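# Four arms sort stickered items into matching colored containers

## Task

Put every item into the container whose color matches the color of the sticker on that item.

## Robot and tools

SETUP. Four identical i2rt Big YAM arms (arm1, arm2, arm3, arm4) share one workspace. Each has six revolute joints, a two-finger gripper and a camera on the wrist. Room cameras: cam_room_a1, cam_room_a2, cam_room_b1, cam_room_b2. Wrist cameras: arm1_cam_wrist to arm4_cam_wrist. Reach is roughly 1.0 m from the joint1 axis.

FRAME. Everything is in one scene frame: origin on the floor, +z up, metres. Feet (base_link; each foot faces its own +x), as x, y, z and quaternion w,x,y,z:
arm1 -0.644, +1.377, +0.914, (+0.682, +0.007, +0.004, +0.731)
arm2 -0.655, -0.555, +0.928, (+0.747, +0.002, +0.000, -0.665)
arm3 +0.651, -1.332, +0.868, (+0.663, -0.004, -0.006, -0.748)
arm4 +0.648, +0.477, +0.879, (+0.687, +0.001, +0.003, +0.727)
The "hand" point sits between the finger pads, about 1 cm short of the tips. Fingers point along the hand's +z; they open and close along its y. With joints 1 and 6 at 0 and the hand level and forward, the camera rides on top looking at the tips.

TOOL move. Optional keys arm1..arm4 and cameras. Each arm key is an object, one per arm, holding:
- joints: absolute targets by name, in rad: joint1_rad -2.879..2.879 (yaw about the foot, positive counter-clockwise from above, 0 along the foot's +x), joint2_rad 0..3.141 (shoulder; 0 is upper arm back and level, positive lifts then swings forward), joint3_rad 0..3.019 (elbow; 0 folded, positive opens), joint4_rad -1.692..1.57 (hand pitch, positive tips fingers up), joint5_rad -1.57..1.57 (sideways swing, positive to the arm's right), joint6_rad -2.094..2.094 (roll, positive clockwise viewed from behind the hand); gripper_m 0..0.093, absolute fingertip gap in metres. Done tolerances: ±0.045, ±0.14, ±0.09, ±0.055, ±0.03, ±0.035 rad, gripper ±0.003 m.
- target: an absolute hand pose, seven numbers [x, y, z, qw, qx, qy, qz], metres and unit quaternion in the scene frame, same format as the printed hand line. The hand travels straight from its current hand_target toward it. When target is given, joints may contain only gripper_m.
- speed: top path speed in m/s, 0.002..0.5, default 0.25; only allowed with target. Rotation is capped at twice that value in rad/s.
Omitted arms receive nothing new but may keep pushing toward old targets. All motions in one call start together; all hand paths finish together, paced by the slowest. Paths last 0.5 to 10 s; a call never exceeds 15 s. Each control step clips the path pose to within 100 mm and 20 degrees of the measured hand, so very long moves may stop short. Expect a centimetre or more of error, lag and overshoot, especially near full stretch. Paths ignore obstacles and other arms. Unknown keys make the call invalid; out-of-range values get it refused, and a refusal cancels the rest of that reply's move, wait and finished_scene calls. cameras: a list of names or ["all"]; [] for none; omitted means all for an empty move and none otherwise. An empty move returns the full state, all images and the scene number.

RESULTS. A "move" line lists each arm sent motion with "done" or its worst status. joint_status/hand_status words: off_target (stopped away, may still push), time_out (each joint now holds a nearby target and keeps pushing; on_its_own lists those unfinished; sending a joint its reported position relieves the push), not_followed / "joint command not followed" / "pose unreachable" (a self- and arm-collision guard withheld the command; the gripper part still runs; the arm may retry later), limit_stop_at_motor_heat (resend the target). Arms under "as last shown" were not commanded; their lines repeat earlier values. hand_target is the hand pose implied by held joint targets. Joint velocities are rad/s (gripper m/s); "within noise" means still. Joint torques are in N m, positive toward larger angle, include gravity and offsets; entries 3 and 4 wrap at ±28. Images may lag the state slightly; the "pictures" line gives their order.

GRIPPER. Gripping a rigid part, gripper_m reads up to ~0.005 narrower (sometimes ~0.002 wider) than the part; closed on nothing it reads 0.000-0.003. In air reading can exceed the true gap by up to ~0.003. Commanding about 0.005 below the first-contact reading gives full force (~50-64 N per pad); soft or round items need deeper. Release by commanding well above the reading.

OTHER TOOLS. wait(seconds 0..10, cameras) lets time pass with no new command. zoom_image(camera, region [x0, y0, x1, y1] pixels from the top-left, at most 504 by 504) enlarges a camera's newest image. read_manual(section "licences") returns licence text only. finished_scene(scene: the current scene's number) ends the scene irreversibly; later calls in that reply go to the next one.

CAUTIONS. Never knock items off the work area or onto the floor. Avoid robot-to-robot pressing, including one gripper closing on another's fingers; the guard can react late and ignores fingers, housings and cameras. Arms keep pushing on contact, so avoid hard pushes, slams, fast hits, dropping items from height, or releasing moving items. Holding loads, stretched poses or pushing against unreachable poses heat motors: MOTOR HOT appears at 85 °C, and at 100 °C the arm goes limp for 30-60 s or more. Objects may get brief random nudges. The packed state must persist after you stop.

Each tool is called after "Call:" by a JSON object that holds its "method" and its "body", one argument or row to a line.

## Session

Call:
{"method": "move", "body": {

}}

Scene clock: 0.00 s.
Joint torques (N m): no reading
Motor temperatures (°C): arm1=[20 23 27 23 21 21 21] | arm2=[23 24 26 22 22 20 23] | arm3=[24 23 24 23 24 23 23] | arm4=[22 22 24 22 24 21 24]
Heat: arm1: hottest joint3_rad 27 °C; arm2: hottest joint3_rad 26 °C; arm3: hottest joint1_rad 24 °C; arm4: hottest joint3_rad 24 °C.
Joint velocities: within noise
arm1.joint_positions: joint1_rad=+0.263 joint2_rad=+0.541 joint3_rad=+1.448 joint4_rad=-1.274 joint5_rad=+0.156 joint6_rad=+0.460 gripper_m=+0.09396
arm1.joint_status: not commanded
arm1.hand: x=-0.6726 y=+1.5709 z=+1.5115 quat_wxyz=(-0.269, +0.505, -0.648, -0.503) (m; scene frame)
arm1.hand_target: x=-0.6710 y=+1.5670 z=+1.5236 quat_wxyz=(-0.273, +0.499, -0.642, -0.514) (m; scene frame)
arm1.hand_status: not commanded
arm2.joint_positions: joint1_rad=+0.198 joint2_rad=+0.259 joint3_rad=+1.632 joint4_rad=-1.245 joint5_rad=-0.167 joint6_rad=+0.724 gripper_m=+0.09396
arm2.joint_status: not commanded
arm2.hand: x=-0.6318 y=-0.5412 z=+1.6271 quat_wxyz=(-0.736, -0.518, -0.413, +0.142) (m; scene frame)
arm2.hand_target: x=-0.6338 y=-0.5350 z=+1.6303 quat_wxyz=(-0.741, -0.512, -0.410, +0.144) (m; scene frame)
arm2.hand_status: not commanded
arm3.joint_positions: joint1_rad=-0.202 joint2_rad=+0.522 joint3_rad=+1.369 joint4_rad=-1.376 joint5_rad=-0.141 joint6_rad=+0.009 gripper_m=+0.09396
arm3.joint_status: not commanded
arm3.hand: x=+0.6119 y=-1.5148 z=+1.4102 quat_wxyz=(-0.346, -0.682, -0.528, +0.369) (m; scene frame)
arm3.hand_target: x=+0.6127 y=-1.5121 z=+1.4202 quat_wxyz=(-0.352, -0.676, -0.525, +0.378) (m; scene frame)
arm3.hand_status: not commanded
arm4.joint_positions: joint1_rad=+0.128 joint2_rad=+0.492 joint3_rad=+1.422 joint4_rad=-1.388 joint5_rad=-0.180 joint6_rad=-0.624 gripper_m=+0.09396
arm4.joint_status: not commanded
arm4.hand: x=+0.5895 y=+0.6391 z=+1.4459 quat_wxyz=(-0.401, +0.802, -0.272, -0.348) (m; scene frame)
arm4.hand_target: x=+0.5903 y=+0.6352 z=+1.4556 quat_wxyz=(-0.410, +0.797, -0.269, -0.353) (m; scene frame)
arm4.hand_status: not commanded
pictures: arm1_cam_wrist, arm2_cam_wrist, arm3_cam_wrist, arm4_cam_wrist, cam_room_a1, cam_room_a2, cam_room_b1, cam_room_b2
Images, in order (width x height): arm1_cam_wrist 672x504, arm2_cam_wrist 672x504, arm3_cam_wrist 672x504, arm4_cam_wrist 672x504, cam_room_a1 672x504, cam_room_a2 672x504, cam_room_b1 672x504, cam_room_b2 672x504.

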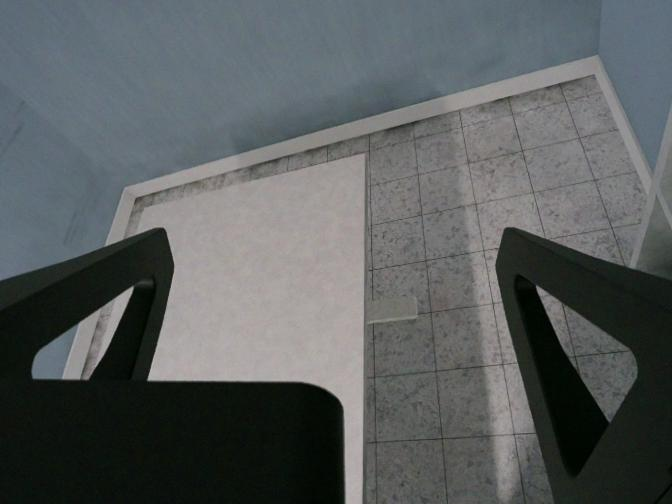

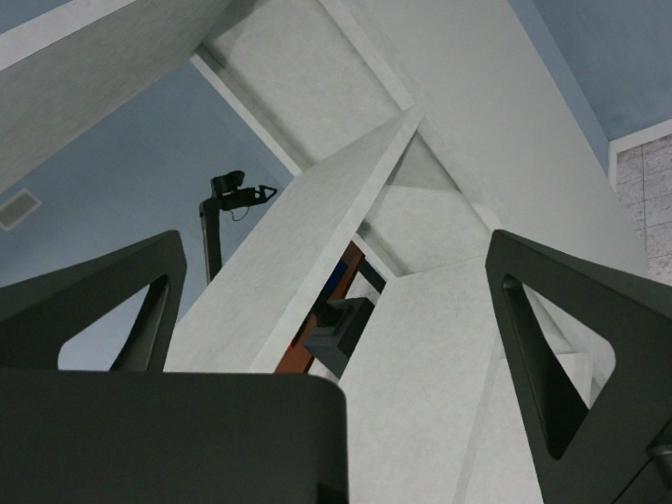

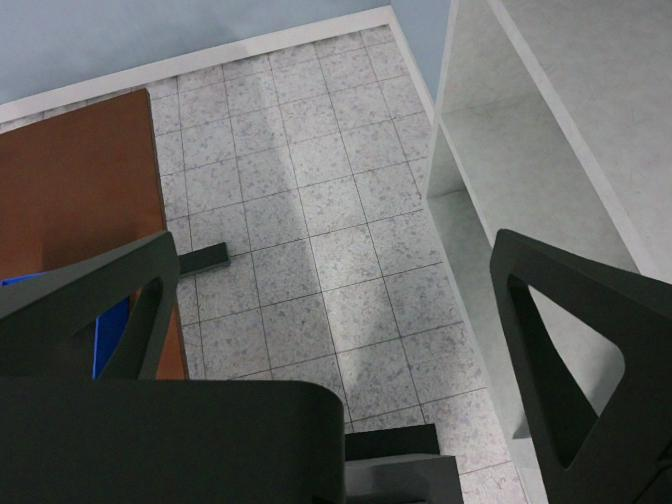

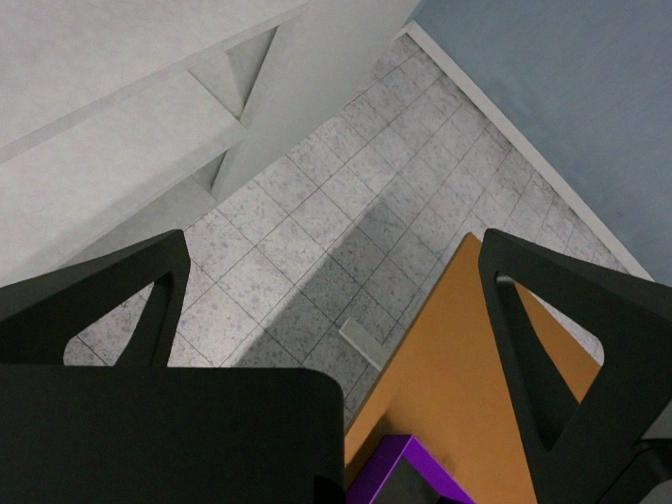

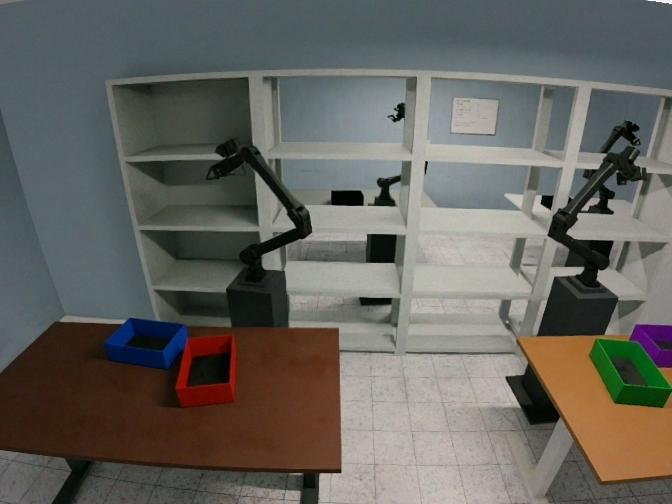

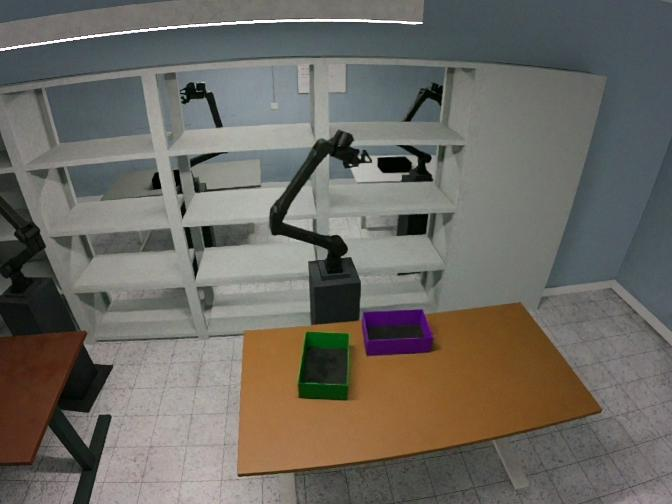

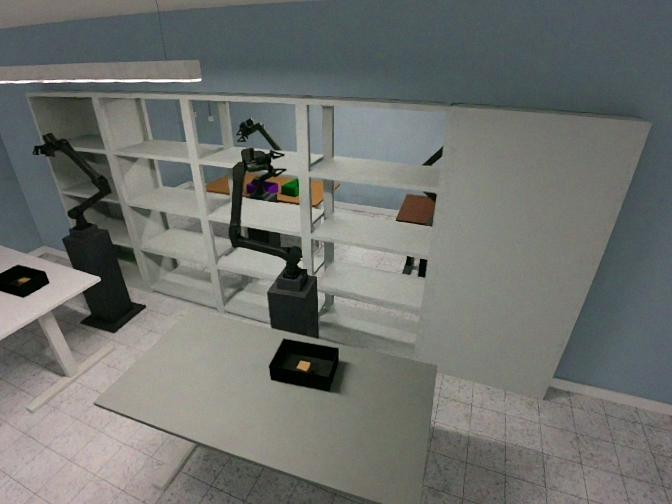

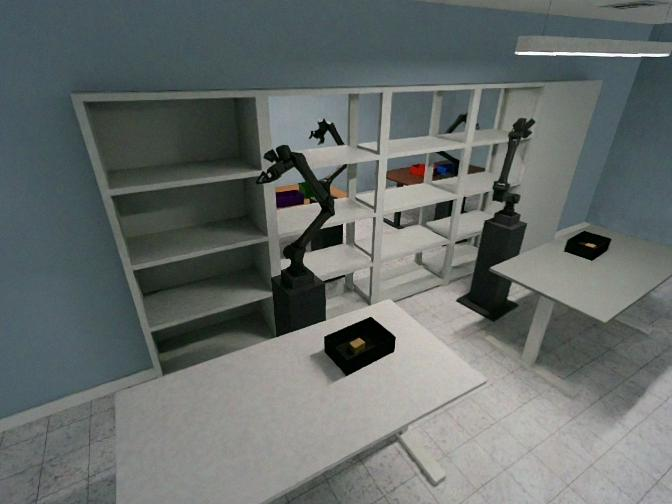

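Call:
{"method": "zoom_image", "body": {
  "camera": "cam_room_b1",
  "region": [250, 320, 360, 410]
}}

Call:
{"method": "zoom_image", "body": {
  "camera": "cam_room_b2",
  "region": [305, 300, 415, 390]
}}

Scaled by 4.582.

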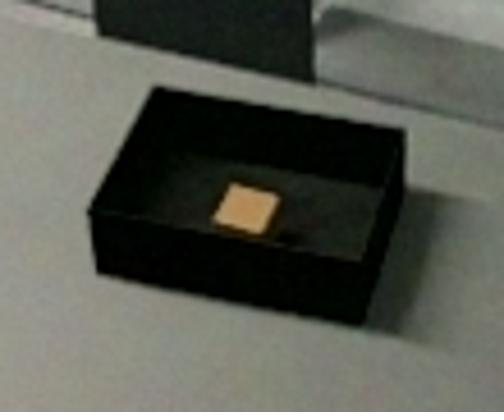

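Scaled by 4.582.

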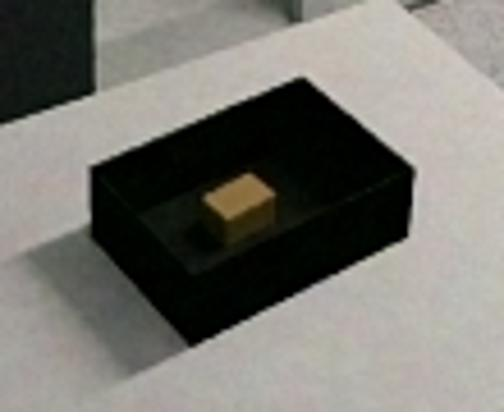

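Call:
{"method": "move", "body": {
  "arm1": {"joints": {"joint1_rad": 1.72, "joint2_rad": 1.40, "joint3_rad": 1.4, "joint4_rad": -1.0, "joint5_rad": 0, "joint6_rad": 0}},
  "arm2": {"joints": {"joint1_rad": -1.13, "joint2_rad": 1.386, "joint3_rad": 1.4, "joint4_rad": -1.0, "joint5_rad": 0, "joint6_rad": 0}},
  "arm3": {"joints": {"joint1_rad": 1.28, "joint2_rad": 1.2, "joint3_rad": 1.4, "joint4_rad": -1.05, "joint5_rad": 0, "joint6_rad": 0}},
  "arm4": {"joints": {"joint1_rad": -1.35, "joint2_rad": 1.2, "joint3_rad": 1.4, "joint4_rad": -1.05, "joint5_rad": 0, "joint6_rad": 0}},
  "cameras": ["arm1_cam_wrist", "arm2_cam_wrist", "arm3_cam_wrist", "arm4_cam_wrist"]
}}

Scene clock: 14.03 s.
Joint torques (N m): arm1=[-1.9 -10.81 13.64 1.43 0.1 -0.02] | arm2=[1.38 -12.81 12.15 2.14 0.01 -0.08] | arm3=[1.44 -10.11 11.41 1.7 0.11 -0.1] | arm4=[0.91 -11.11 10.93 1.36 0.06 0.16]
Motor temperatures (°C): arm1=[20 24 28 23 21 21 21] | arm2=[23 25 26 22 22 20 23] | arm3=[24 23 25 23 24 23 23] | arm4=[22 22 26 22 24 21 24]
Heat: arm1: hottest joint3_rad 28 °C; arm2: hottest joint3_rad 26 °C; arm3: hottest joint3_rad 25 °C; arm4: hottest joint3_rad 26 °C.
move: arm1 done; arm2 done; arm3 done; arm4 done
Joint velocities: within noise
arm1.joint_positions: joint1_rad=+1.722 joint2_rad=+1.418 joint3_rad=+1.378 joint4_rad=-1.008 joint5_rad=-0.002 joint6_rad=+0.007 gripper_m=+0.09398
arm1.joint_status: all done
arm1.hand: x=-1.1631 y=+1.2596 z=+1.2068 quat_wxyz=(+0.028, +0.959, +0.104, -0.264) (m; scene frame)
arm1.hand_target: x=-1.1666 y=+1.2602 z=+1.2284 quat_wxyz=(+0.029, +0.952, +0.105, -0.287) (m; scene frame)
arm1.hand_status: not commanded
arm2.joint_positions: joint1_rad=-1.139 joint2_rad=+1.376 joint3_rad=+1.395 joint4_rad=-1.007 joint5_rad=-0.001 joint6_rad=+0.014 gripper_m=+0.09398
arm2.joint_status: all done
arm2.hand: x=-1.1111 y=-0.8343 z=+1.2421 quat_wxyz=(-0.079, -0.924, -0.253, +0.275) (m; scene frame)
arm2.hand_target: x=-1.1123 y=-0.8405 z=+1.2401 quat_wxyz=(-0.078, -0.921, -0.264, +0.276) (m; scene frame)
arm2.hand_status: not commanded
arm3.joint_positions: joint1_rad=+1.276 joint2_rad=+1.204 joint3_rad=+1.380 joint4_rad=-1.059 joint5_rad=-0.002 joint6_rad=+0.006 gripper_m=+0.09398
arm3.joint_status: all done
arm3.hand: x=+1.0923 y=-1.5215 z=+1.2544 quat_wxyz=(-0.332, -0.194, -0.920, +0.074) (m; scene frame)
arm3.hand_target: x=+1.0957 y=-1.5211 z=+1.2681 quat_wxyz=(-0.347, -0.189, -0.915, +0.078) (m; scene frame)
arm3.hand_status: not commanded
arm4.joint_positions: joint1_rad=-1.352 joint2_rad=+1.209 joint3_rad=+1.376 joint4_rad=-1.060 joint5_rad=+0.000 joint6_rad=-0.012 gripper_m=+0.09398
arm4.joint_status: all done
arm4.hand: x=+1.1151 y=+0.6094 z=+1.2557 quat_wxyz=(-0.327, +0.135, -0.934, -0.042) (m; scene frame)
arm4.hand_target: x=+1.1173 y=+0.6113 z=+1.2741 quat_wxyz=(-0.347, +0.130, -0.928, -0.047) (m; scene frame)
arm4.hand_status: not commanded
pictures: arm1_cam_wrist, arm2_cam_wrist, arm3_cam_wrist, arm4_cam_wrist
Images, in order (width x height): arm1_cam_wrist 672x504, arm2_cam_wrist 672x504, arm3_cam_wrist 672x504, arm4_cam_wrist 672x504.

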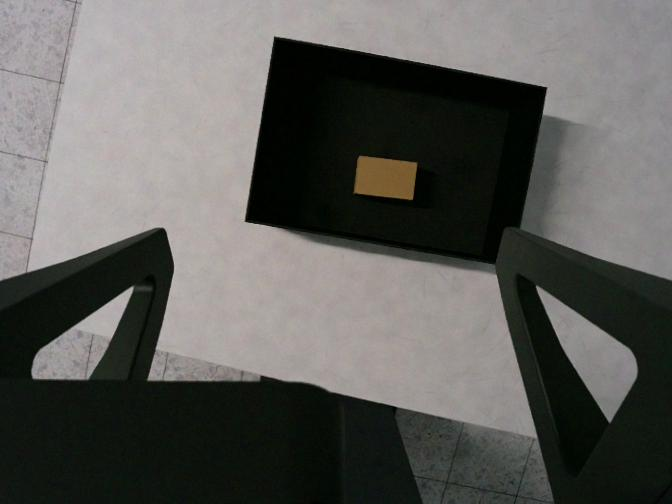

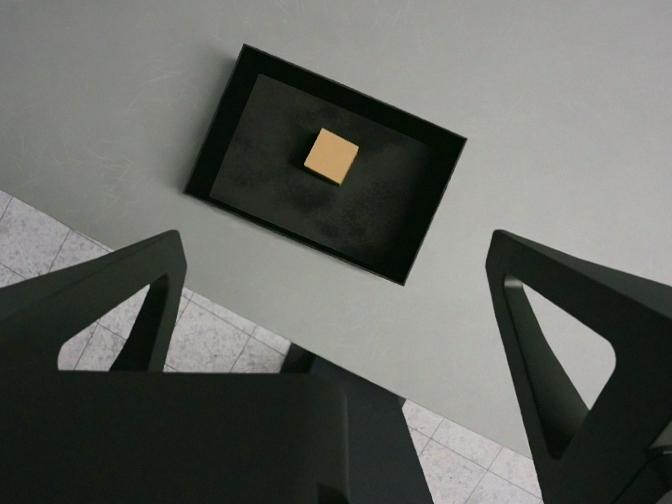

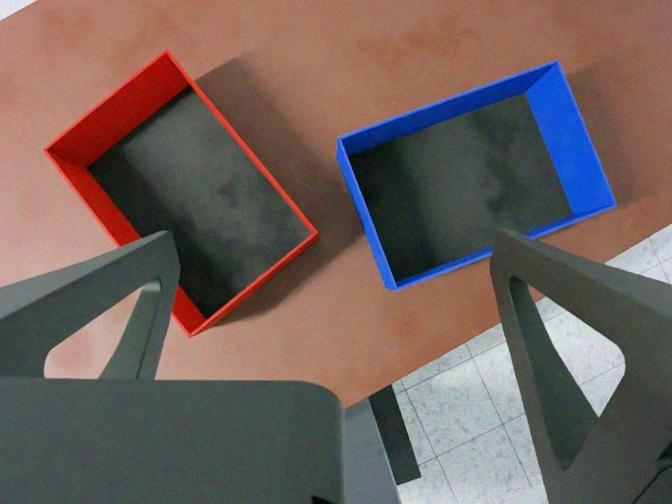

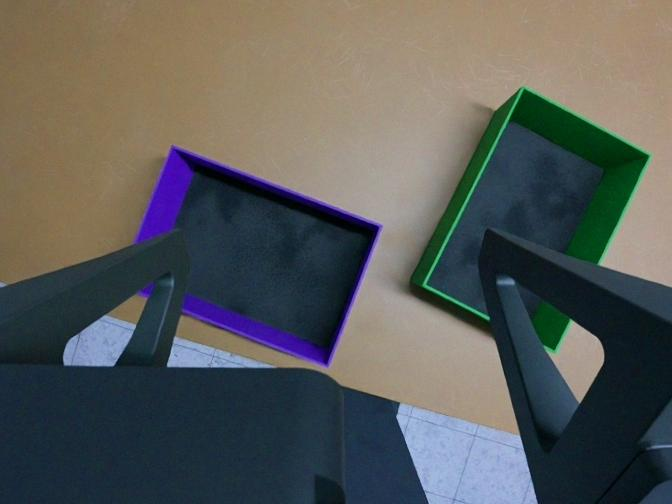

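Call:
{"method": "move", "body": {
  "arm1": {"target": [-1.246, 1.302, 0.90, 0.0047, 0.9953, 0.0678, -0.0696], "speed": 0.3},
  "arm2": {"target": [-1.218, -0.900, 0.895, 0.0022, 0.9959, 0.0252, -0.0872], "speed": 0.3, "joints": {"gripper_m": 0.08}},
  "cameras": ["arm1_cam_wrist", "arm2_cam_wrist"]
}}

Scene clock: 44.77 s.
Joint torques (N m): arm1=[-2.78 -16.56 13.14 0.88 0.1 -0.06] | arm2=[1.2 -21.6 13.45 0.46 0.23 0.21] | arm3=[1.44 -10.34 11.48 1.66 0.12 -0.11] | arm4=[1.08 -11.16 10.95 1.35 0.07 0.15]
Motor temperatures (°C): arm1=[20 24 33 23 21 21 21] | arm2=[23 25 29 22 22 20 23] | arm3=[24 23 29 23 24 23 23] | arm4=[22 22 33 22 24 21 24]
Heat: arm1: hottest joint3_rad 33 °C; arm2: hottest joint3_rad 29 °C; arm3: hottest joint3_rad 29 °C; arm4: hottest joint3_rad 33 °C.
move: arm1 off_target; arm2 off_target
Joint velocities: within noise
arm1.joint_positions: joint1_rad=+1.633 joint2_rad=+2.058 joint3_rad=+1.413 joint4_rad=-0.865 joint5_rad=-0.007 joint6_rad=-0.004 gripper_m=+0.09398
arm1.joint_status: not commanded
arm1.hand: x=-1.2187 y=+1.3007 z=+0.8792 quat_wxyz=(+0.004, +0.997, +0.068, -0.038) (m; scene frame)
arm1.hand_target: x=-1.2447 y=+1.3023 z=+0.9008 quat_wxyz=(+0.005, +0.995, +0.068, -0.070) (m; scene frame)
arm1.hand_status: off_target (0.034 m and 3.6 deg from the pose sent, 0.321 m and 23.2 deg at the start)
arm2.joint_positions: joint1_rad=-1.121 joint2_rad=+2.150 joint3_rad=+1.590 joint4_rad=-0.875 joint5_rad=+0.082 joint6_rad=+0.500 gripper_m=+0.08009
arm2.joint_status: all done
arm2.hand: x=-1.2054 y=-0.8879 z=+0.8881 quat_wxyz=(+0.002, -0.996, -0.030, +0.078) (m; scene frame)
arm2.hand_target: x=-1.2174 y=-0.8997 z=+0.8954 quat_wxyz=(-0.003, -0.996, -0.025, +0.088) (m; scene frame)
arm2.hand_status: off_target (0.019 m and 1.3 deg from the pose sent, 0.369 m and 36.1 deg at the start)
arm3, arm4: as last shown
pictures: arm1_cam_wrist, arm2_cam_wrist
Images, in order (width x height): arm1_cam_wrist 672x504, arm2_cam_wrist 672x504.

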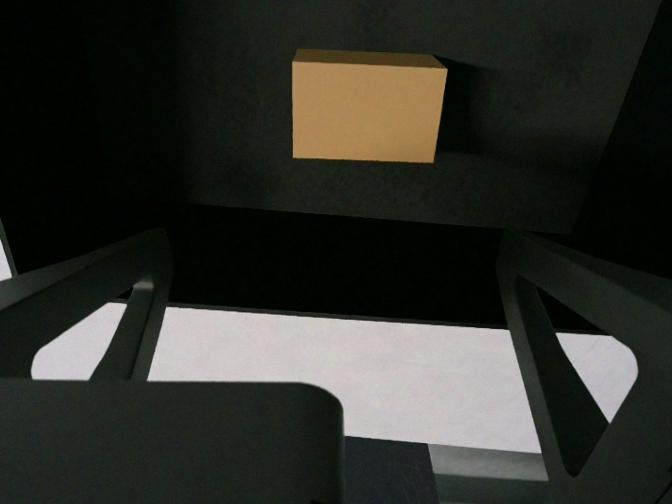

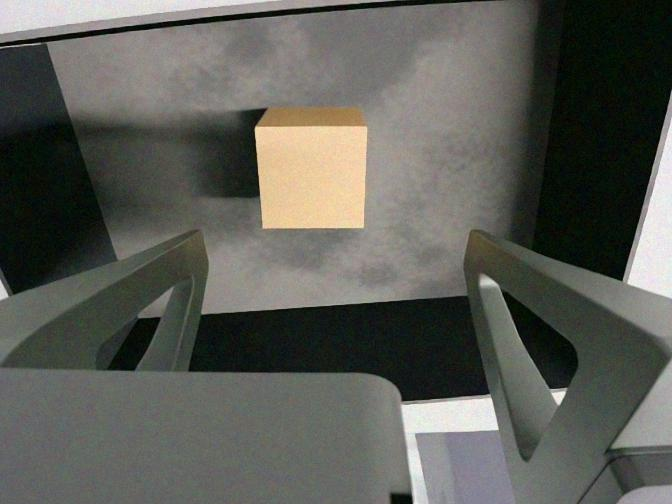

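Call:
{"method": "move", "body": {
  "arm1": {"target": [-1.258, 1.312, 0.790, 0.0027, 0.9973, 0.0514, -0.0522], "speed": 0.12},
  "arm2": {"target": [-1.213, -0.909, 0.790, 0.0022, 0.9959, 0.0252, -0.0872], "speed": 0.12},
  "cameras": ["arm1_cam_wrist", "arm2_cam_wrist"]
}}

Scene clock: 63.77 s.
Joint torques (N m): arm1=[-2.26 -16.56 11.92 0.96 0.06 0.09] | arm2=[1.38 -21.01 11.11 1.58 0.29 0.22] | arm3=[1.49 -10.4 11.45 1.72 0.11 -0.11] | arm4=[0.85 -11.28 10.96 1.42 0.11 0.18]
Motor temperatures (°C): arm1=[20 24 34 23 21 21 21] | arm2=[23 25 32 22 22 20 23] | arm3=[24 24 31 23 24 23 23] | arm4=[22 22 35 22 24 21 24]
Heat: arm1: hottest joint3_rad 34 °C; arm2: hottest joint3_rad 32 °C; arm3: hottest joint3_rad 31 °C; arm4: hottest joint3_rad 35 °C.
move: arm1 off_target; arm2 off_target
Joint velocities: within noise
arm1.joint_positions: joint1_rad=+1.619 joint2_rad=+2.255 joint3_rad=+1.457 joint4_rad=-0.731 joint5_rad=-0.006 joint6_rad=-0.004 gripper_m=+0.09398
arm1.joint_status: not commanded
arm1.hand: x=-1.2324 y=+1.3080 z=+0.7826 quat_wxyz=(+0.002, +0.998, +0.061, -0.028) (m; scene frame)
arm1.hand_target: x=-1.2570 y=+1.3121 z=+0.7908 quat_wxyz=(+0.003, +0.997, +0.052, -0.052) (m; scene frame)
arm1.hand_status: off_target (0.027 m and 2.9 deg from the pose sent, 0.098 m and 2.5 deg at the start)
arm2.joint_positions: joint1_rad=-1.107 joint2_rad=+2.303 joint3_rad=+1.590 joint4_rad=-0.722 joint5_rad=+0.084 joint6_rad=+0.517 gripper_m=+0.08009
arm2.joint_status: not commanded
arm2.hand: x=-1.2049 y=-0.8976 z=+0.7978 quat_wxyz=(+0.002, -0.996, -0.029, +0.079) (m; scene frame)
arm2.hand_target: x=-1.2124 y=-0.9087 z=+0.7904 quat_wxyz=(-0.002, -0.996, -0.025, +0.087) (m; scene frame)
arm2.hand_status: off_target (0.016 m and 1.2 deg from the pose sent, 0.101 m and 1.3 deg at the start)
arm3, arm4: as last shown
pictures: arm1_cam_wrist, arm2_cam_wrist
Images, in order (width x height): arm1_cam_wrist 672x504, arm2_cam_wrist 672x504.

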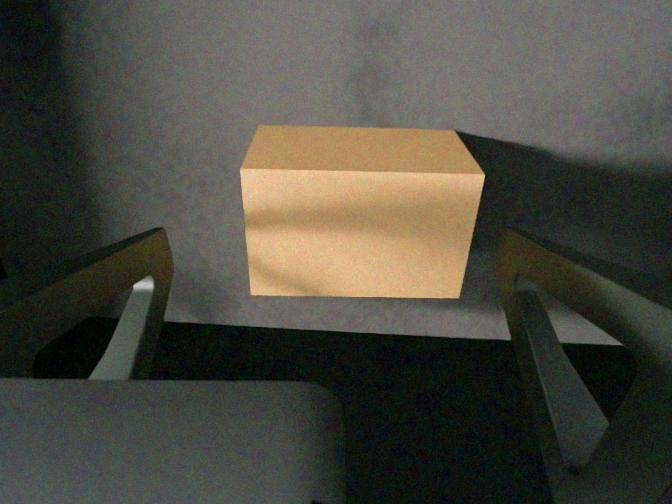

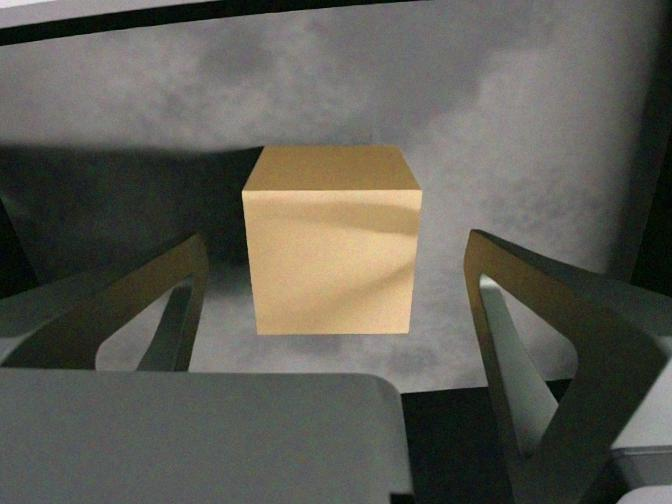

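Call:
{"method": "move", "body": {
  "arm1": {"target": [-1.266, 1.319, 0.752, 0.0027, 0.9973, 0.0514, -0.0522], "speed": 0.08},
  "arm2": {"target": [-1.213, -0.910, 0.757, 0.0022, 0.9959, 0.0252, -0.0872], "speed": 0.08},
  "cameras": ["arm1_cam_wrist", "arm2_cam_wrist"]
}}

Scene clock: 70.53 s.
Joint torques (N m): arm1=[-2.84 -16.79 11.15 0.92 0.05 -0.03] | arm2=[1.55 -21.42 11.58 1.52 0.28 0.21] | arm3=[1.49 -10.52 11.43 1.72 0.11 -0.11] | arm4=[0.79 -11.11 10.89 1.35 0.07 0.16]
Motor temperatures (°C): arm1=[20 25 35 23 21 21 21] | arm2=[23 26 32 22 22 20 23] | arm3=[24 24 31 23 24 23 23] | arm4=[22 23 36 22 24 21 24]
Heat: arm1: hottest joint3_rad 35 °C; arm2: hottest joint3_rad 32 °C; arm3: hottest joint3_rad 31 °C; arm4: hottest joint3_rad 36 °C.
move: arm1 off_target; arm2 off_target
Joint velocities: within noise
arm1.joint_positions: joint1_rad=+1.606 joint2_rad=+2.340 joint3_rad=+1.495 joint4_rad=-0.684 joint5_rad=-0.006 joint6_rad=-0.004 gripper_m=+0.09398
arm1.joint_status: not commanded
arm1.hand: x=-1.2410 y=+1.3152 z=+0.7453 quat_wxyz=(+0.002, +0.998, +0.054, -0.028) (m; scene frame)
arm1.hand_target: x=-1.2651 y=+1.3191 z=+0.7528 quat_wxyz=(+0.003, +0.997, +0.052, -0.052) (m; scene frame)
arm1.hand_status: off_target (0.026 m and 2.7 deg from the pose sent, 0.047 m and 2.9 deg at the start)
arm2.joint_positions: joint1_rad=-1.107 joint2_rad=+2.363 joint3_rad=+1.590 joint4_rad=-0.673 joint5_rad=+0.084 joint6_rad=+0.519 gripper_m=+0.08009
arm2.joint_status: not commanded
arm2.hand: x=-1.2012 y=-0.8951 z=+0.7623 quat_wxyz=(+0.005, -0.997, -0.028, +0.074) (m; scene frame)
arm2.hand_target: x=-1.2122 y=-0.9095 z=+0.7576 quat_wxyz=(-0.002, -0.996, -0.025, +0.087) (m; scene frame)
arm2.hand_status: off_target (0.020 m and 1.7 deg from the pose sent, 0.043 m and 1.2 deg at the start)
arm3, arm4: as last shown
pictures: arm1_cam_wrist, arm2_cam_wrist
Images, in order (width x height): arm1_cam_wrist 672x504, arm2_cam_wrist 672x504.

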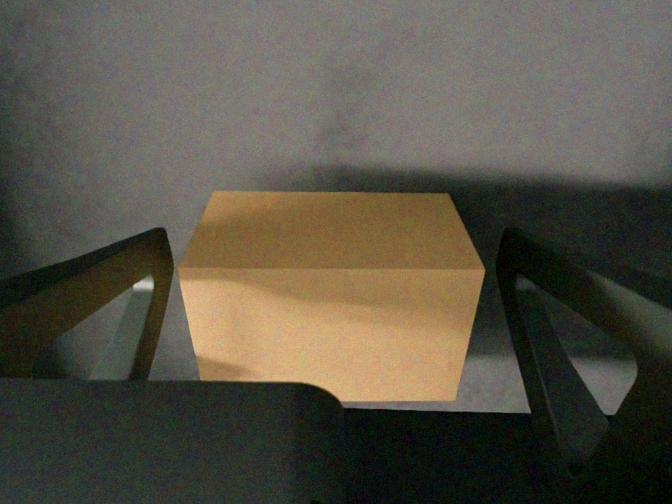

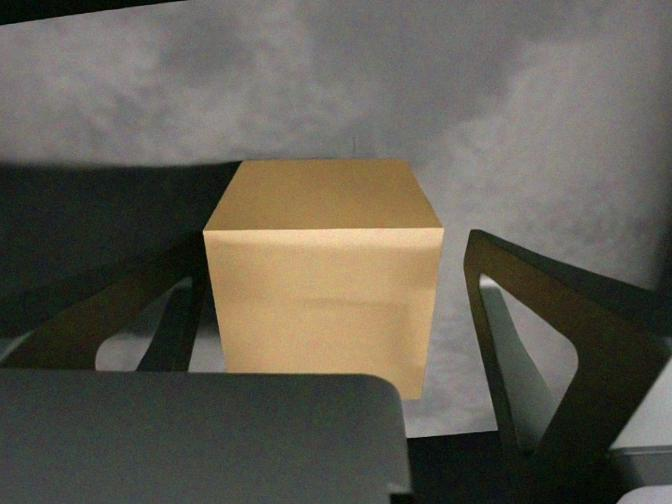

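Call:
{"method": "move", "body": {
  "arm1": {"joints": {"gripper_m": 0.048}},
  "arm2": {"joints": {"gripper_m": 0.033}},
  "cameras": ["arm1_cam_wrist", "arm2_cam_wrist"]
}}

Scene clock: 75.93 s.
Joint torques (N m): arm1=[-2.49 -16.79 11.12 0.98 0.08 -0.02] | arm2=[1.49 -21.48 11.52 1.47 0.24 0.2] | arm3=[1.49 -10.4 11.44 1.68 0.1 -0.11] | arm4=[0.91 -11.11 10.8 1.28 0.09 0.16]
Motor temperatures (°C): arm1=[20 25 34 23 21 21 21] | arm2=[23 26 32 22 22 20 23] | arm3=[24 24 31 23 24 23 23] | arm4=[22 23 36 22 24 21 24]
Heat: arm1: hottest joint3_rad 34 °C; arm2: hottest joint3_rad 32 °C; arm3: hottest joint3_rad 31 °C; arm4: hottest joint3_rad 36 °C.
move: arm1 off_target; arm2 off_target
Joint velocities: within noise
arm1.joint_positions: joint1_rad=+1.606 joint2_rad=+2.340 joint3_rad=+1.496 joint4_rad=-0.684 joint5_rad=-0.006 joint6_rad=-0.004 gripper_m=+0.06893
arm1.joint_status: gripper_m off_target (ended at +0.06896, target +0.04800)
arm1.hand: x=-1.2415 y=+1.3151 z=+0.7455 quat_wxyz=(+0.002, +0.998, +0.054, -0.029) (m; scene frame)
arm1.hand_target: x=-1.2650 y=+1.3192 z=+0.7528 quat_wxyz=(+0.002, +0.997, +0.052, -0.052) (m; scene frame)
arm1.hand_status: not commanded
arm2.joint_positions: joint1_rad=-1.107 joint2_rad=+2.363 joint3_rad=+1.591 joint4_rad=-0.672 joint5_rad=+0.085 joint6_rad=+0.520 gripper_m=+0.05307
arm2.joint_status: gripper_m off_target (ended at +0.05310, target +0.03300)
arm2.hand: x=-1.2016 y=-0.8955 z=+0.7625 quat_wxyz=(+0.004, -0.997, -0.028, +0.075) (m; scene frame)
arm2.hand_target: x=-1.2122 y=-0.9095 z=+0.7576 quat_wxyz=(-0.003, -0.996, -0.025, +0.087) (m; scene frame)
arm2.hand_status: not commanded
arm3, arm4: as last shown
pictures: arm1_cam_wrist, arm2_cam_wrist
Images, in order (width x height): arm1_cam_wrist 672x504, arm2_cam_wrist 672x504.

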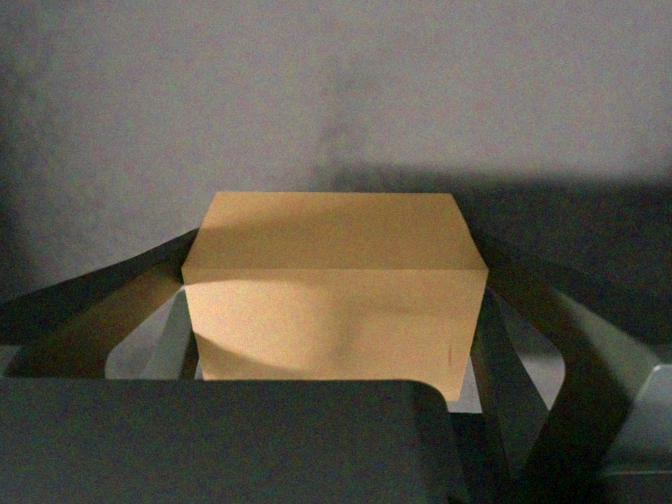

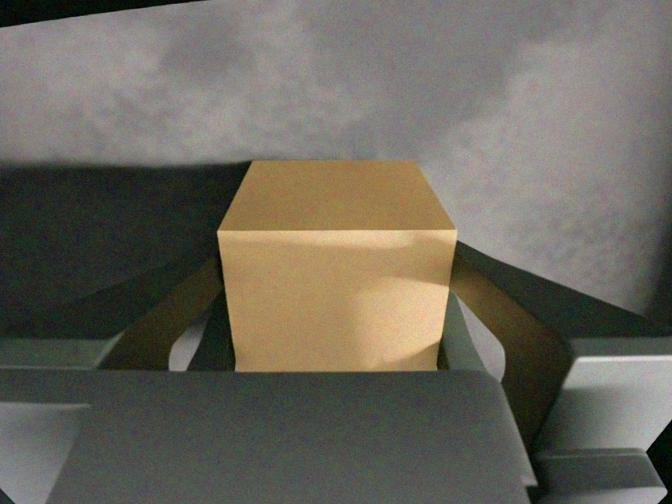

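Call:
{"method": "move", "body": {
  "arm1": {"target": [-1.225, 1.314, 0.87, 0.0027, 0.9973, 0.0514, -0.0522], "speed": 0.12},
  "arm2": {"target": [-1.190, -0.897, 0.87, 0.0022, 0.9959, 0.0252, -0.0872], "speed": 0.12}
}}

Call:
{"method": "move", "body": {
  "arm1": {"target": [-1.05, 1.33, 1.08, 0.0027, 0.9973, 0.0514, -0.0522], "speed": 0.2},
  "arm2": {"target": [-1.06, -0.78, 1.08, 0.0022, 0.9959, 0.0252, -0.0872], "speed": 0.2}
}}

Call:
{"method": "move", "body": {
  "arm1": {"joints": {"joint4_rad": 0.45}},
  "arm2": {"joints": {"joint4_rad": 0.45}},
  "cameras": ["cam_room_b1", "cam_room_b2"]
}}

Scene clock: 85.80 s.
Joint torques (N m): arm1=[-1.14 -18.37 8.32 0.24 0.07 0.16] | arm2=[1.61 -24.06 7.99 0.46 0.29 0.21] | arm3=[1.38 -10.58 11.45 1.72 0.1 -0.1] | arm4=[0.79 -11.11 11 1.29 0.11 0.16]
Motor temperatures (°C): arm1=[20 26 34 23 21 21 21] | arm2=[23 26 32 22 22 20 23] | arm3=[24 24 32 23 24 23 23] | arm4=[22 23 37 22 24 21 24]
Heat: arm1: hottest joint3_rad 34 °C; arm2: hottest joint3_rad 32 °C; arm3: hottest joint3_rad 32 °C; arm4: hottest joint3_rad 37 °C.
move: arm1 off_target; arm2 done
Joint velocities: within noise
arm1.joint_positions: joint1_rad=+1.606 joint2_rad=+2.089 joint3_rad=+1.399 joint4_rad=-0.803 joint5_rad=-0.006 joint6_rad=-0.002 gripper_m=+0.06893
arm1.joint_status: not commanded
arm1.hand: x=-1.2237 y=+1.3166 z=+0.8583 quat_wxyz=(+0.003, +0.998, +0.053, -0.046) (m; scene frame)
arm1.hand_target: x=-1.2250 y=+1.3140 z=+0.8699 quat_wxyz=(+0.003, +0.997, +0.051, -0.052) (m; scene frame)
arm1.hand_status: off_target (0.012 m and 0.7 deg from the pose sent, 0.126 m and 2.7 deg at the start)
arm2.joint_positions: joint1_rad=-1.104 joint2_rad=+2.165 joint3_rad=+1.543 joint4_rad=-0.785 joint5_rad=+0.085 joint6_rad=+0.521 gripper_m=+0.05307
arm2.joint_status: not commanded
arm2.hand: x=-1.1980 y=-0.8954 z=+0.8655 quat_wxyz=(-0.005, -0.995, -0.028, +0.091) (m; scene frame)
arm2.hand_target: x=-1.1901 y=-0.8970 z=+0.8698 quat_wxyz=(-0.002, -0.996, -0.025, +0.087) (m; scene frame)
arm2.hand_status: done (0.009 m and 0.6 deg from the pose sent, 0.108 m and 1.6 deg at the start)
arm3, arm4: as last shown
pictures: none

Scene clock: 87.83 s.
Joint torques (N m): arm1=[-0.44 -8.35 10.56 0.36 0.11 0.11] | arm2=[0.21 -14.21 9.61 0.61 -0.06 -0.07] | arm3=[1.38 -10.46 11.48 1.66 0.11 -0.11] | arm4=[1.03 -10.99 10.93 1.37 0.07 0.16]
Motor temperatures (°C): arm1=[20 26 34 23 21 21 22] | arm2=[23 27 32 22 22 20 23] | arm3=[24 24 32 23 24 23 23] | arm4=[22 23 37 22 24 21 24]
Heat: arm1: hottest joint3_rad 34 °C; arm2: hottest joint3_rad 32 °C; arm3: hottest joint3_rad 32 °C; arm4: hottest joint3_rad 37 °C.
move: arm1 done; arm2 done
Joint velocities: arm1=[within noise] | arm2=[0.005 0.044 0.012 0.017 0.081 0.007 0] | arm3=[within noise] | arm4=[within noise]
arm1.joint_positions: joint1_rad=+1.606 joint2_rad=+1.398 joint3_rad=+1.107 joint4_rad=-1.184 joint5_rad=-0.005 joint6_rad=+0.003 gripper_m=+0.06893
arm1.joint_status: not commanded
arm1.hand: x=-1.0520 y=+1.3336 z=+1.0790 quat_wxyz=(+0.004, +0.997, +0.050, -0.055) (m; scene frame)
arm1.hand_target: x=-1.0500 y=+1.3300 z=+1.0800 quat_wxyz=(+0.003, +0.997, +0.051, -0.052) (m; scene frame)
arm1.hand_status: done (0.004 m and 0.4 deg from the pose sent, 0.282 m and 0.7 deg at the start)
arm2.joint_positions: joint1_rad=-1.142 joint2_rad=+1.489 joint3_rad=+1.195 joint4_rad=-1.093 joint5_rad=+0.083 joint6_rad=+0.495 gripper_m=+0.05307
arm2.joint_status: not commanded
arm2.hand: x=-1.0643 y=-0.7864 z=+1.0861 quat_wxyz=(-0.008, -0.995, -0.021, +0.099) (m; scene frame)
arm2.hand_target: x=-1.0599 y=-0.7801 z=+1.0801 quat_wxyz=(-0.002, -0.996, -0.025, +0.087) (m; scene frame)
arm2.hand_status: done (0.010 m and 1.6 deg from the pose sent, 0.280 m and 0.6 deg at the start)
arm3, arm4: as last shown
pictures: none

Scene clock: 89.60 s.
Joint torques (N m): arm1=[-1.03 -9.52 12.55 2.48 0.13 0.15] | arm2=[0.09 -15.5 11.22 3.6 -0.19 -0.12] | arm3=[1.44 -10.46 11.43 1.66 0.1 -0.1] | arm4=[0.85 -11.63 11.04 1.35 0.09 0.15]
Motor temperatures (°C): arm1=[20 26 34 23 21 21 22] | arm2=[23 27 32 22 22 20 23] | arm3=[24 24 32 23 24 23 23] | arm4=[22 23 37 22 24 21 24]
Heat: arm1: hottest joint3_rad 34 °C; arm2: hottest joint3_rad 32 °C; arm3: hottest joint3_rad 32 °C; arm4: hottest joint3_rad 37 °C.
move: arm1 done; arm2 done
Joint velocities: within noise
arm1.joint_positions: joint1_rad=+1.606 joint2_rad=+1.398 joint3_rad=+1.100 joint4_rad=+0.427 joint5_rad=-0.005 joint6_rad=+0.003 gripper_m=+0.06893
arm1.joint_status: all done
arm1.hand: x=-1.2683 y=+1.3099 z=+1.3586 quat_wxyz=(+0.041, +0.653, +0.036, -0.755) (m; scene frame)
arm1.hand_target: x=-1.2669 y=+1.3039 z=+1.3702 quat_wxyz=(+0.048, +0.641, +0.036, -0.765) (m; scene frame)
arm1.hand_status: not commanded
arm2.joint_positions: joint1_rad=-1.142 joint2_rad=+1.489 joint3_rad=+1.190 joint4_rad=+0.424 joint5_rad=+0.083 joint6_rad=+0.495 gripper_m=+0.05305
arm2.joint_status: all done
arm2.hand: x=-1.2358 y=-0.8911 z=+1.3577 quat_wxyz=(-0.347, -0.663, +0.014, +0.663) (m; scene frame)
arm2.hand_target: x=-1.2376 y=-0.8866 z=+1.3588 quat_wxyz=(-0.344, -0.656, +0.011, +0.671) (m; scene frame)
arm2.hand_status: not commanded
arm3, arm4: as last shown
pictures: cam_room_b1, cam_room_b2
Images, in order (width x height): cam_room_b1 672x504, cam_room_b2 672x504.

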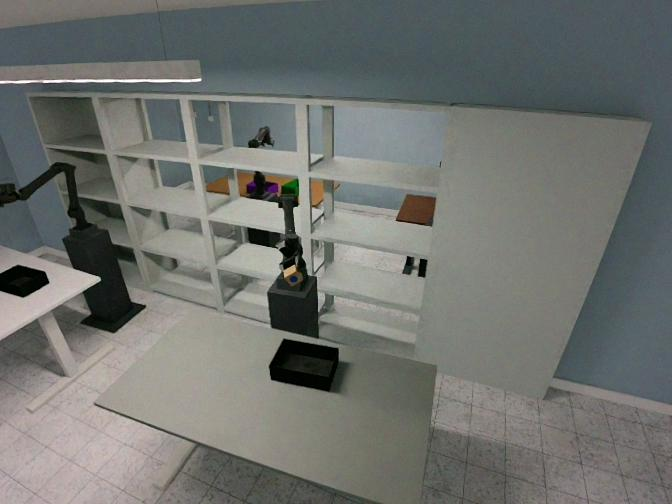

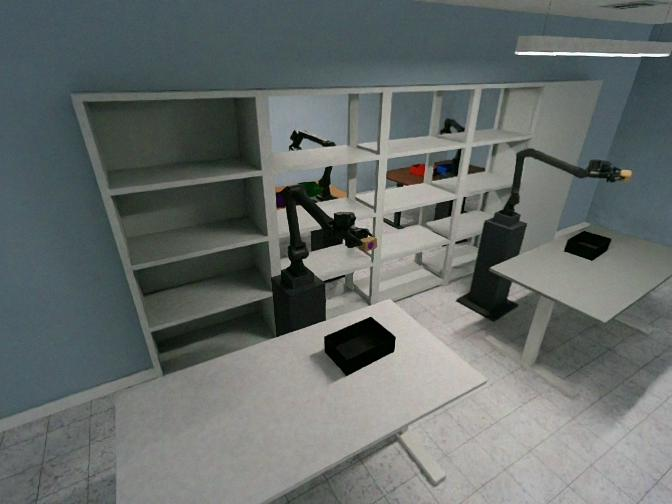

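Call:
{"method": "zoom_image", "body": {
  "camera": "cam_room_b1",
  "region": [260, 245, 320, 295]
}}

Call:
{"method": "zoom_image", "body": {
  "camera": "cam_room_b2",
  "region": [335, 215, 395, 265]
}}

Scaled by 8.400.

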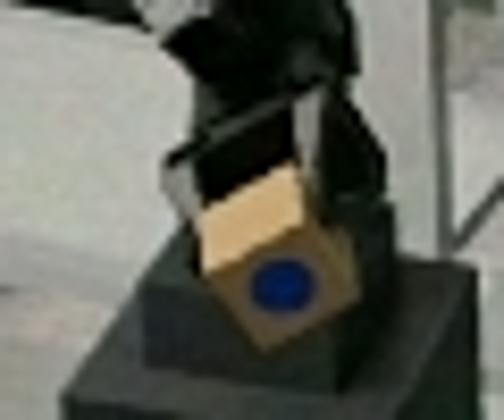

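Scaled by 8.400.

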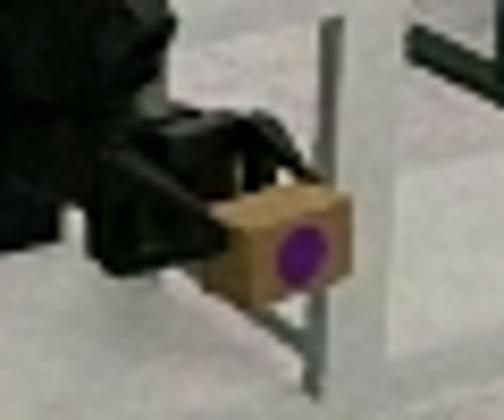

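Call:
{"method": "move", "body": {
  "arm1": {"joints": {"joint1_rad": -2.25, "joint2_rad": 1.056, "joint3_rad": 0.88, "joint4_rad": -1.25, "joint5_rad": 0, "joint6_rad": 0}},
  "arm2": {"joints": {"joint1_rad": 0.917, "joint2_rad": 1.04, "joint3_rad": 0.877, "joint4_rad": -1.18, "joint5_rad": 0, "joint6_rad": 0}},
  "arm3": {"joints": {"joint1_rad": -1.97, "joint2_rad": 0.29, "joint3_rad": 0.43, "joint4_rad": -0.147}},
  "arm4": {"joints": {"joint1_rad": 0.88, "joint2_rad": 0.264, "joint3_rad": 0.41, "joint4_rad": -0.147}},
  "cameras": ["arm1_cam_wrist", "arm2_cam_wrist"]
}}

Scene clock: 116.80 s.
Joint torques (N m): arm1=[-2.08 -4.07 10.93 0.32 -0.05 -0.01] | arm2=[0.79 -7.12 10.17 0.75 0.09 -0.07] | arm3=[0.56 0.67 10.44 2.67 -0.06 -0.1] | arm4=[0.97 0.32 10.41 2.18 0.16 0.18]
Motor temperatures (°C): arm1=[20 25 33 23 21 21 22] | arm2=[23 27 33 22 22 20 24] | arm3=[24 24 32 23 24 23 23] | arm4=[22 23 39 22 24 21 24]
Heat: arm1: hottest joint3_rad 33 °C; arm2: hottest joint3_rad 33 °C; arm3: hottest joint3_rad 32 °C; arm4: hottest joint3_rad 39 °C.
move: arm1 done; arm2 done; arm3 done; arm4 done
Joint velocities: within noise
arm1.joint_positions: joint1_rad=-2.247 joint2_rad=+1.063 joint3_rad=+0.875 joint4_rad=-1.241 joint5_rad=+0.002 joint6_rad=+0.003 gripper_m=+0.06893
arm1.joint_status: all done
arm1.hand: x=-0.3890 y=+1.2009 z=+1.0871 quat_wxyz=(-0.059, -0.300, -0.952, +0.023) (m; scene frame)
arm1.hand_target: x=-0.3903 y=+1.2009 z=+1.0909 quat_wxyz=(-0.061, -0.300, -0.952, +0.023) (m; scene frame)
arm1.hand_status: not commanded
arm2.joint_positions: joint1_rad=+0.916 joint2_rad=+1.039 joint3_rad=+0.888 joint4_rad=-1.168 joint5_rad=-0.002 joint6_rad=+0.013 gripper_m=+0.05307
arm2.joint_status: all done
arm2.hand: x=-0.3740 y=-0.7237 z=+1.1216 quat_wxyz=(-0.122, -0.270, -0.955, +0.030) (m; scene frame)
arm2.hand_target: x=-0.3793 y=-0.7208 z=+1.1160 quat_wxyz=(-0.110, -0.264, -0.958, +0.028) (m; scene frame)
arm2.hand_status: not commanded
arm3.joint_positions: joint1_rad=-1.960 joint2_rad=+0.299 joint3_rad=+0.428 joint4_rad=-0.166 joint5_rad=+0.002 joint6_rad=+0.005 gripper_m=+0.09401
arm3.joint_status: all done
arm3.hand: x=+0.3832 y=-1.1765 z=+1.2121 quat_wxyz=(+0.169, -0.698, +0.189, +0.670) (m; scene frame)
arm3.hand_target: x=+0.3863 y=-1.1750 z=+1.2205 quat_wxyz=(+0.176, -0.687, +0.187, +0.679) (m; scene frame)
arm3.hand_status: not commanded
arm4.joint_positions: joint1_rad=+0.878 joint2_rad=+0.276 joint3_rad=+0.400 joint4_rad=-0.168 joint5_rad=-0.002 joint6_rad=-0.012 gripper_m=+0.09400
arm4.joint_status: all done
arm4.hand: x=+0.4059 y=+0.6586 z=+1.2151 quat_wxyz=(-0.218, +0.686, -0.223, -0.657) (m; scene frame)
arm4.hand_target: x=+0.4082 y=+0.6567 z=+1.2300 quat_wxyz=(-0.219, +0.671, -0.222, -0.673) (m; scene frame)
arm4.hand_status: not commanded
pictures: arm1_cam_wrist, arm2_cam_wrist
Images, in order (width x height): arm1_cam_wrist 672x504, arm2_cam_wrist 672x504.

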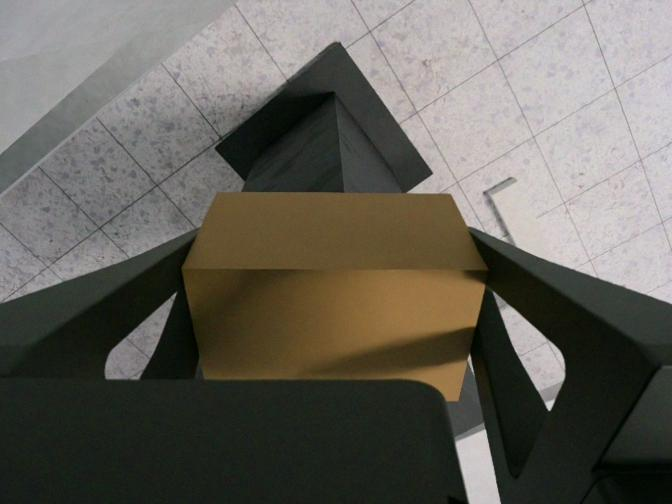

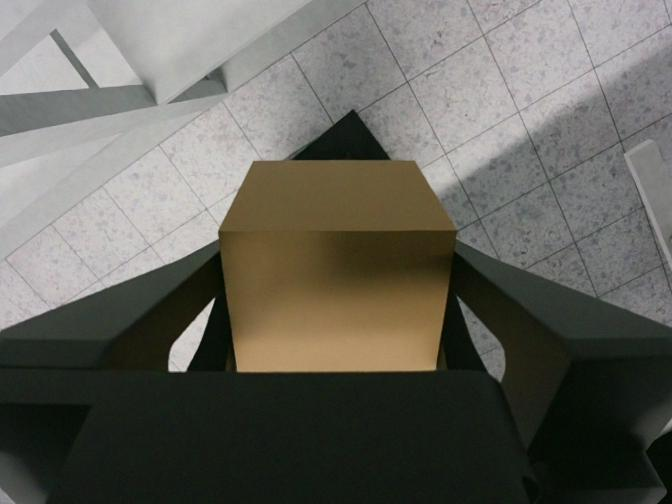

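Call:
{"method": "move", "body": {
  "arm1": {"target": [-0.030, 0.948, 1.078, 0.0997, 0.2983, 0.9488, -0.0313], "speed": 0.2},
  "arm2": {"target": [-0.005, -0.940, 1.095, 0.0924, 0.2644, 0.9597, -0.0254], "speed": 0.2},
  "cameras": ["arm3_cam_wrist", "arm4_cam_wrist"]
}}

Scene clock: 128.23 s.
Joint torques (N m): arm1=[-2.55 -19.66 16.77 0.34 -0.09 -0.03] | arm2=[1.14 -23.82 16.28 0.58 0.16 -0.02] | arm3=[0.5 0.62 10.36 2.7 -0.06 -0.1] | arm4=[1.26 1.03 10.4 2.13 0.15 0.17]
Motor temperatures (°C): arm1=[20 25 34 23 21 21 22] | arm2=[23 26 34 22 22 20 24] | arm3=[24 24 31 23 24 23 23] | arm4=[22 23 39 22 24 21 24]
Heat: arm1: hottest joint3_rad 34 °C; arm2: hottest joint3_rad 34 °C; arm3: hottest joint3_rad 31 °C; arm4: hottest joint3_rad 39 °C.
move: arm1 off_target; arm2 off_target
Joint velocities: within noise
arm1.joint_positions: joint1_rad=-2.247 joint2_rad=+2.227 joint3_rad=+2.248 joint4_rad=-1.415 joint5_rad=-0.005 joint6_rad=+0.003 gripper_m=+0.06893
arm1.joint_status: not commanded
arm1.hand: x=-0.0397 y=+0.9596 z=+1.0562 quat_wxyz=(-0.077, -0.299, -0.951, +0.025) (m; scene frame)
arm1.hand_target: x=-0.0312 y=+0.9489 z=+1.0781 quat_wxyz=(-0.100, -0.298, -0.949, +0.032) (m; scene frame)
arm1.hand_status: off_target (0.027 m and 2.7 deg from the pose sent, 0.439 m and 4.7 deg at the start)
arm2.joint_positions: joint1_rad=+0.916 joint2_rad=+2.280 joint3_rad=+2.368 joint4_rad=-1.485 joint5_rad=+0.001 joint6_rad=+0.013 gripper_m=+0.05307
arm2.joint_status: not commanded
arm2.hand: x=-0.0170 y=-0.9370 z=+1.0913 quat_wxyz=(-0.085, -0.271, -0.959, +0.021) (m; scene frame)
arm2.hand_target: x=-0.0057 y=-0.9395 z=+1.0951 quat_wxyz=(-0.094, -0.264, -0.959, +0.026) (m; scene frame)
arm2.hand_status: off_target (0.013 m and 1.3 deg from the pose sent, 0.429 m and 3.5 deg at the start)
arm3, arm4: as last shown
pictures: arm3_cam_wrist, arm4_cam_wrist
Images, in order (width x height): arm3_cam_wrist 672x504, arm4_cam_wrist 672x504.

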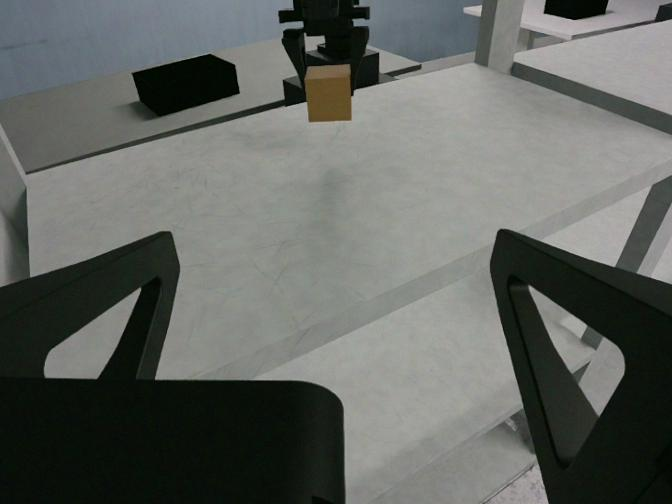

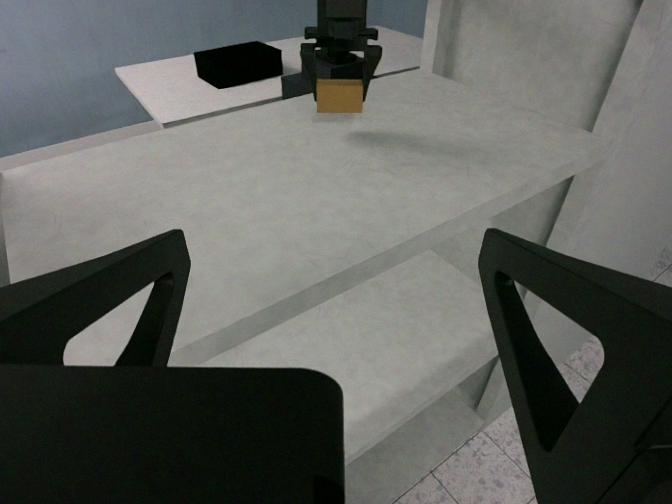

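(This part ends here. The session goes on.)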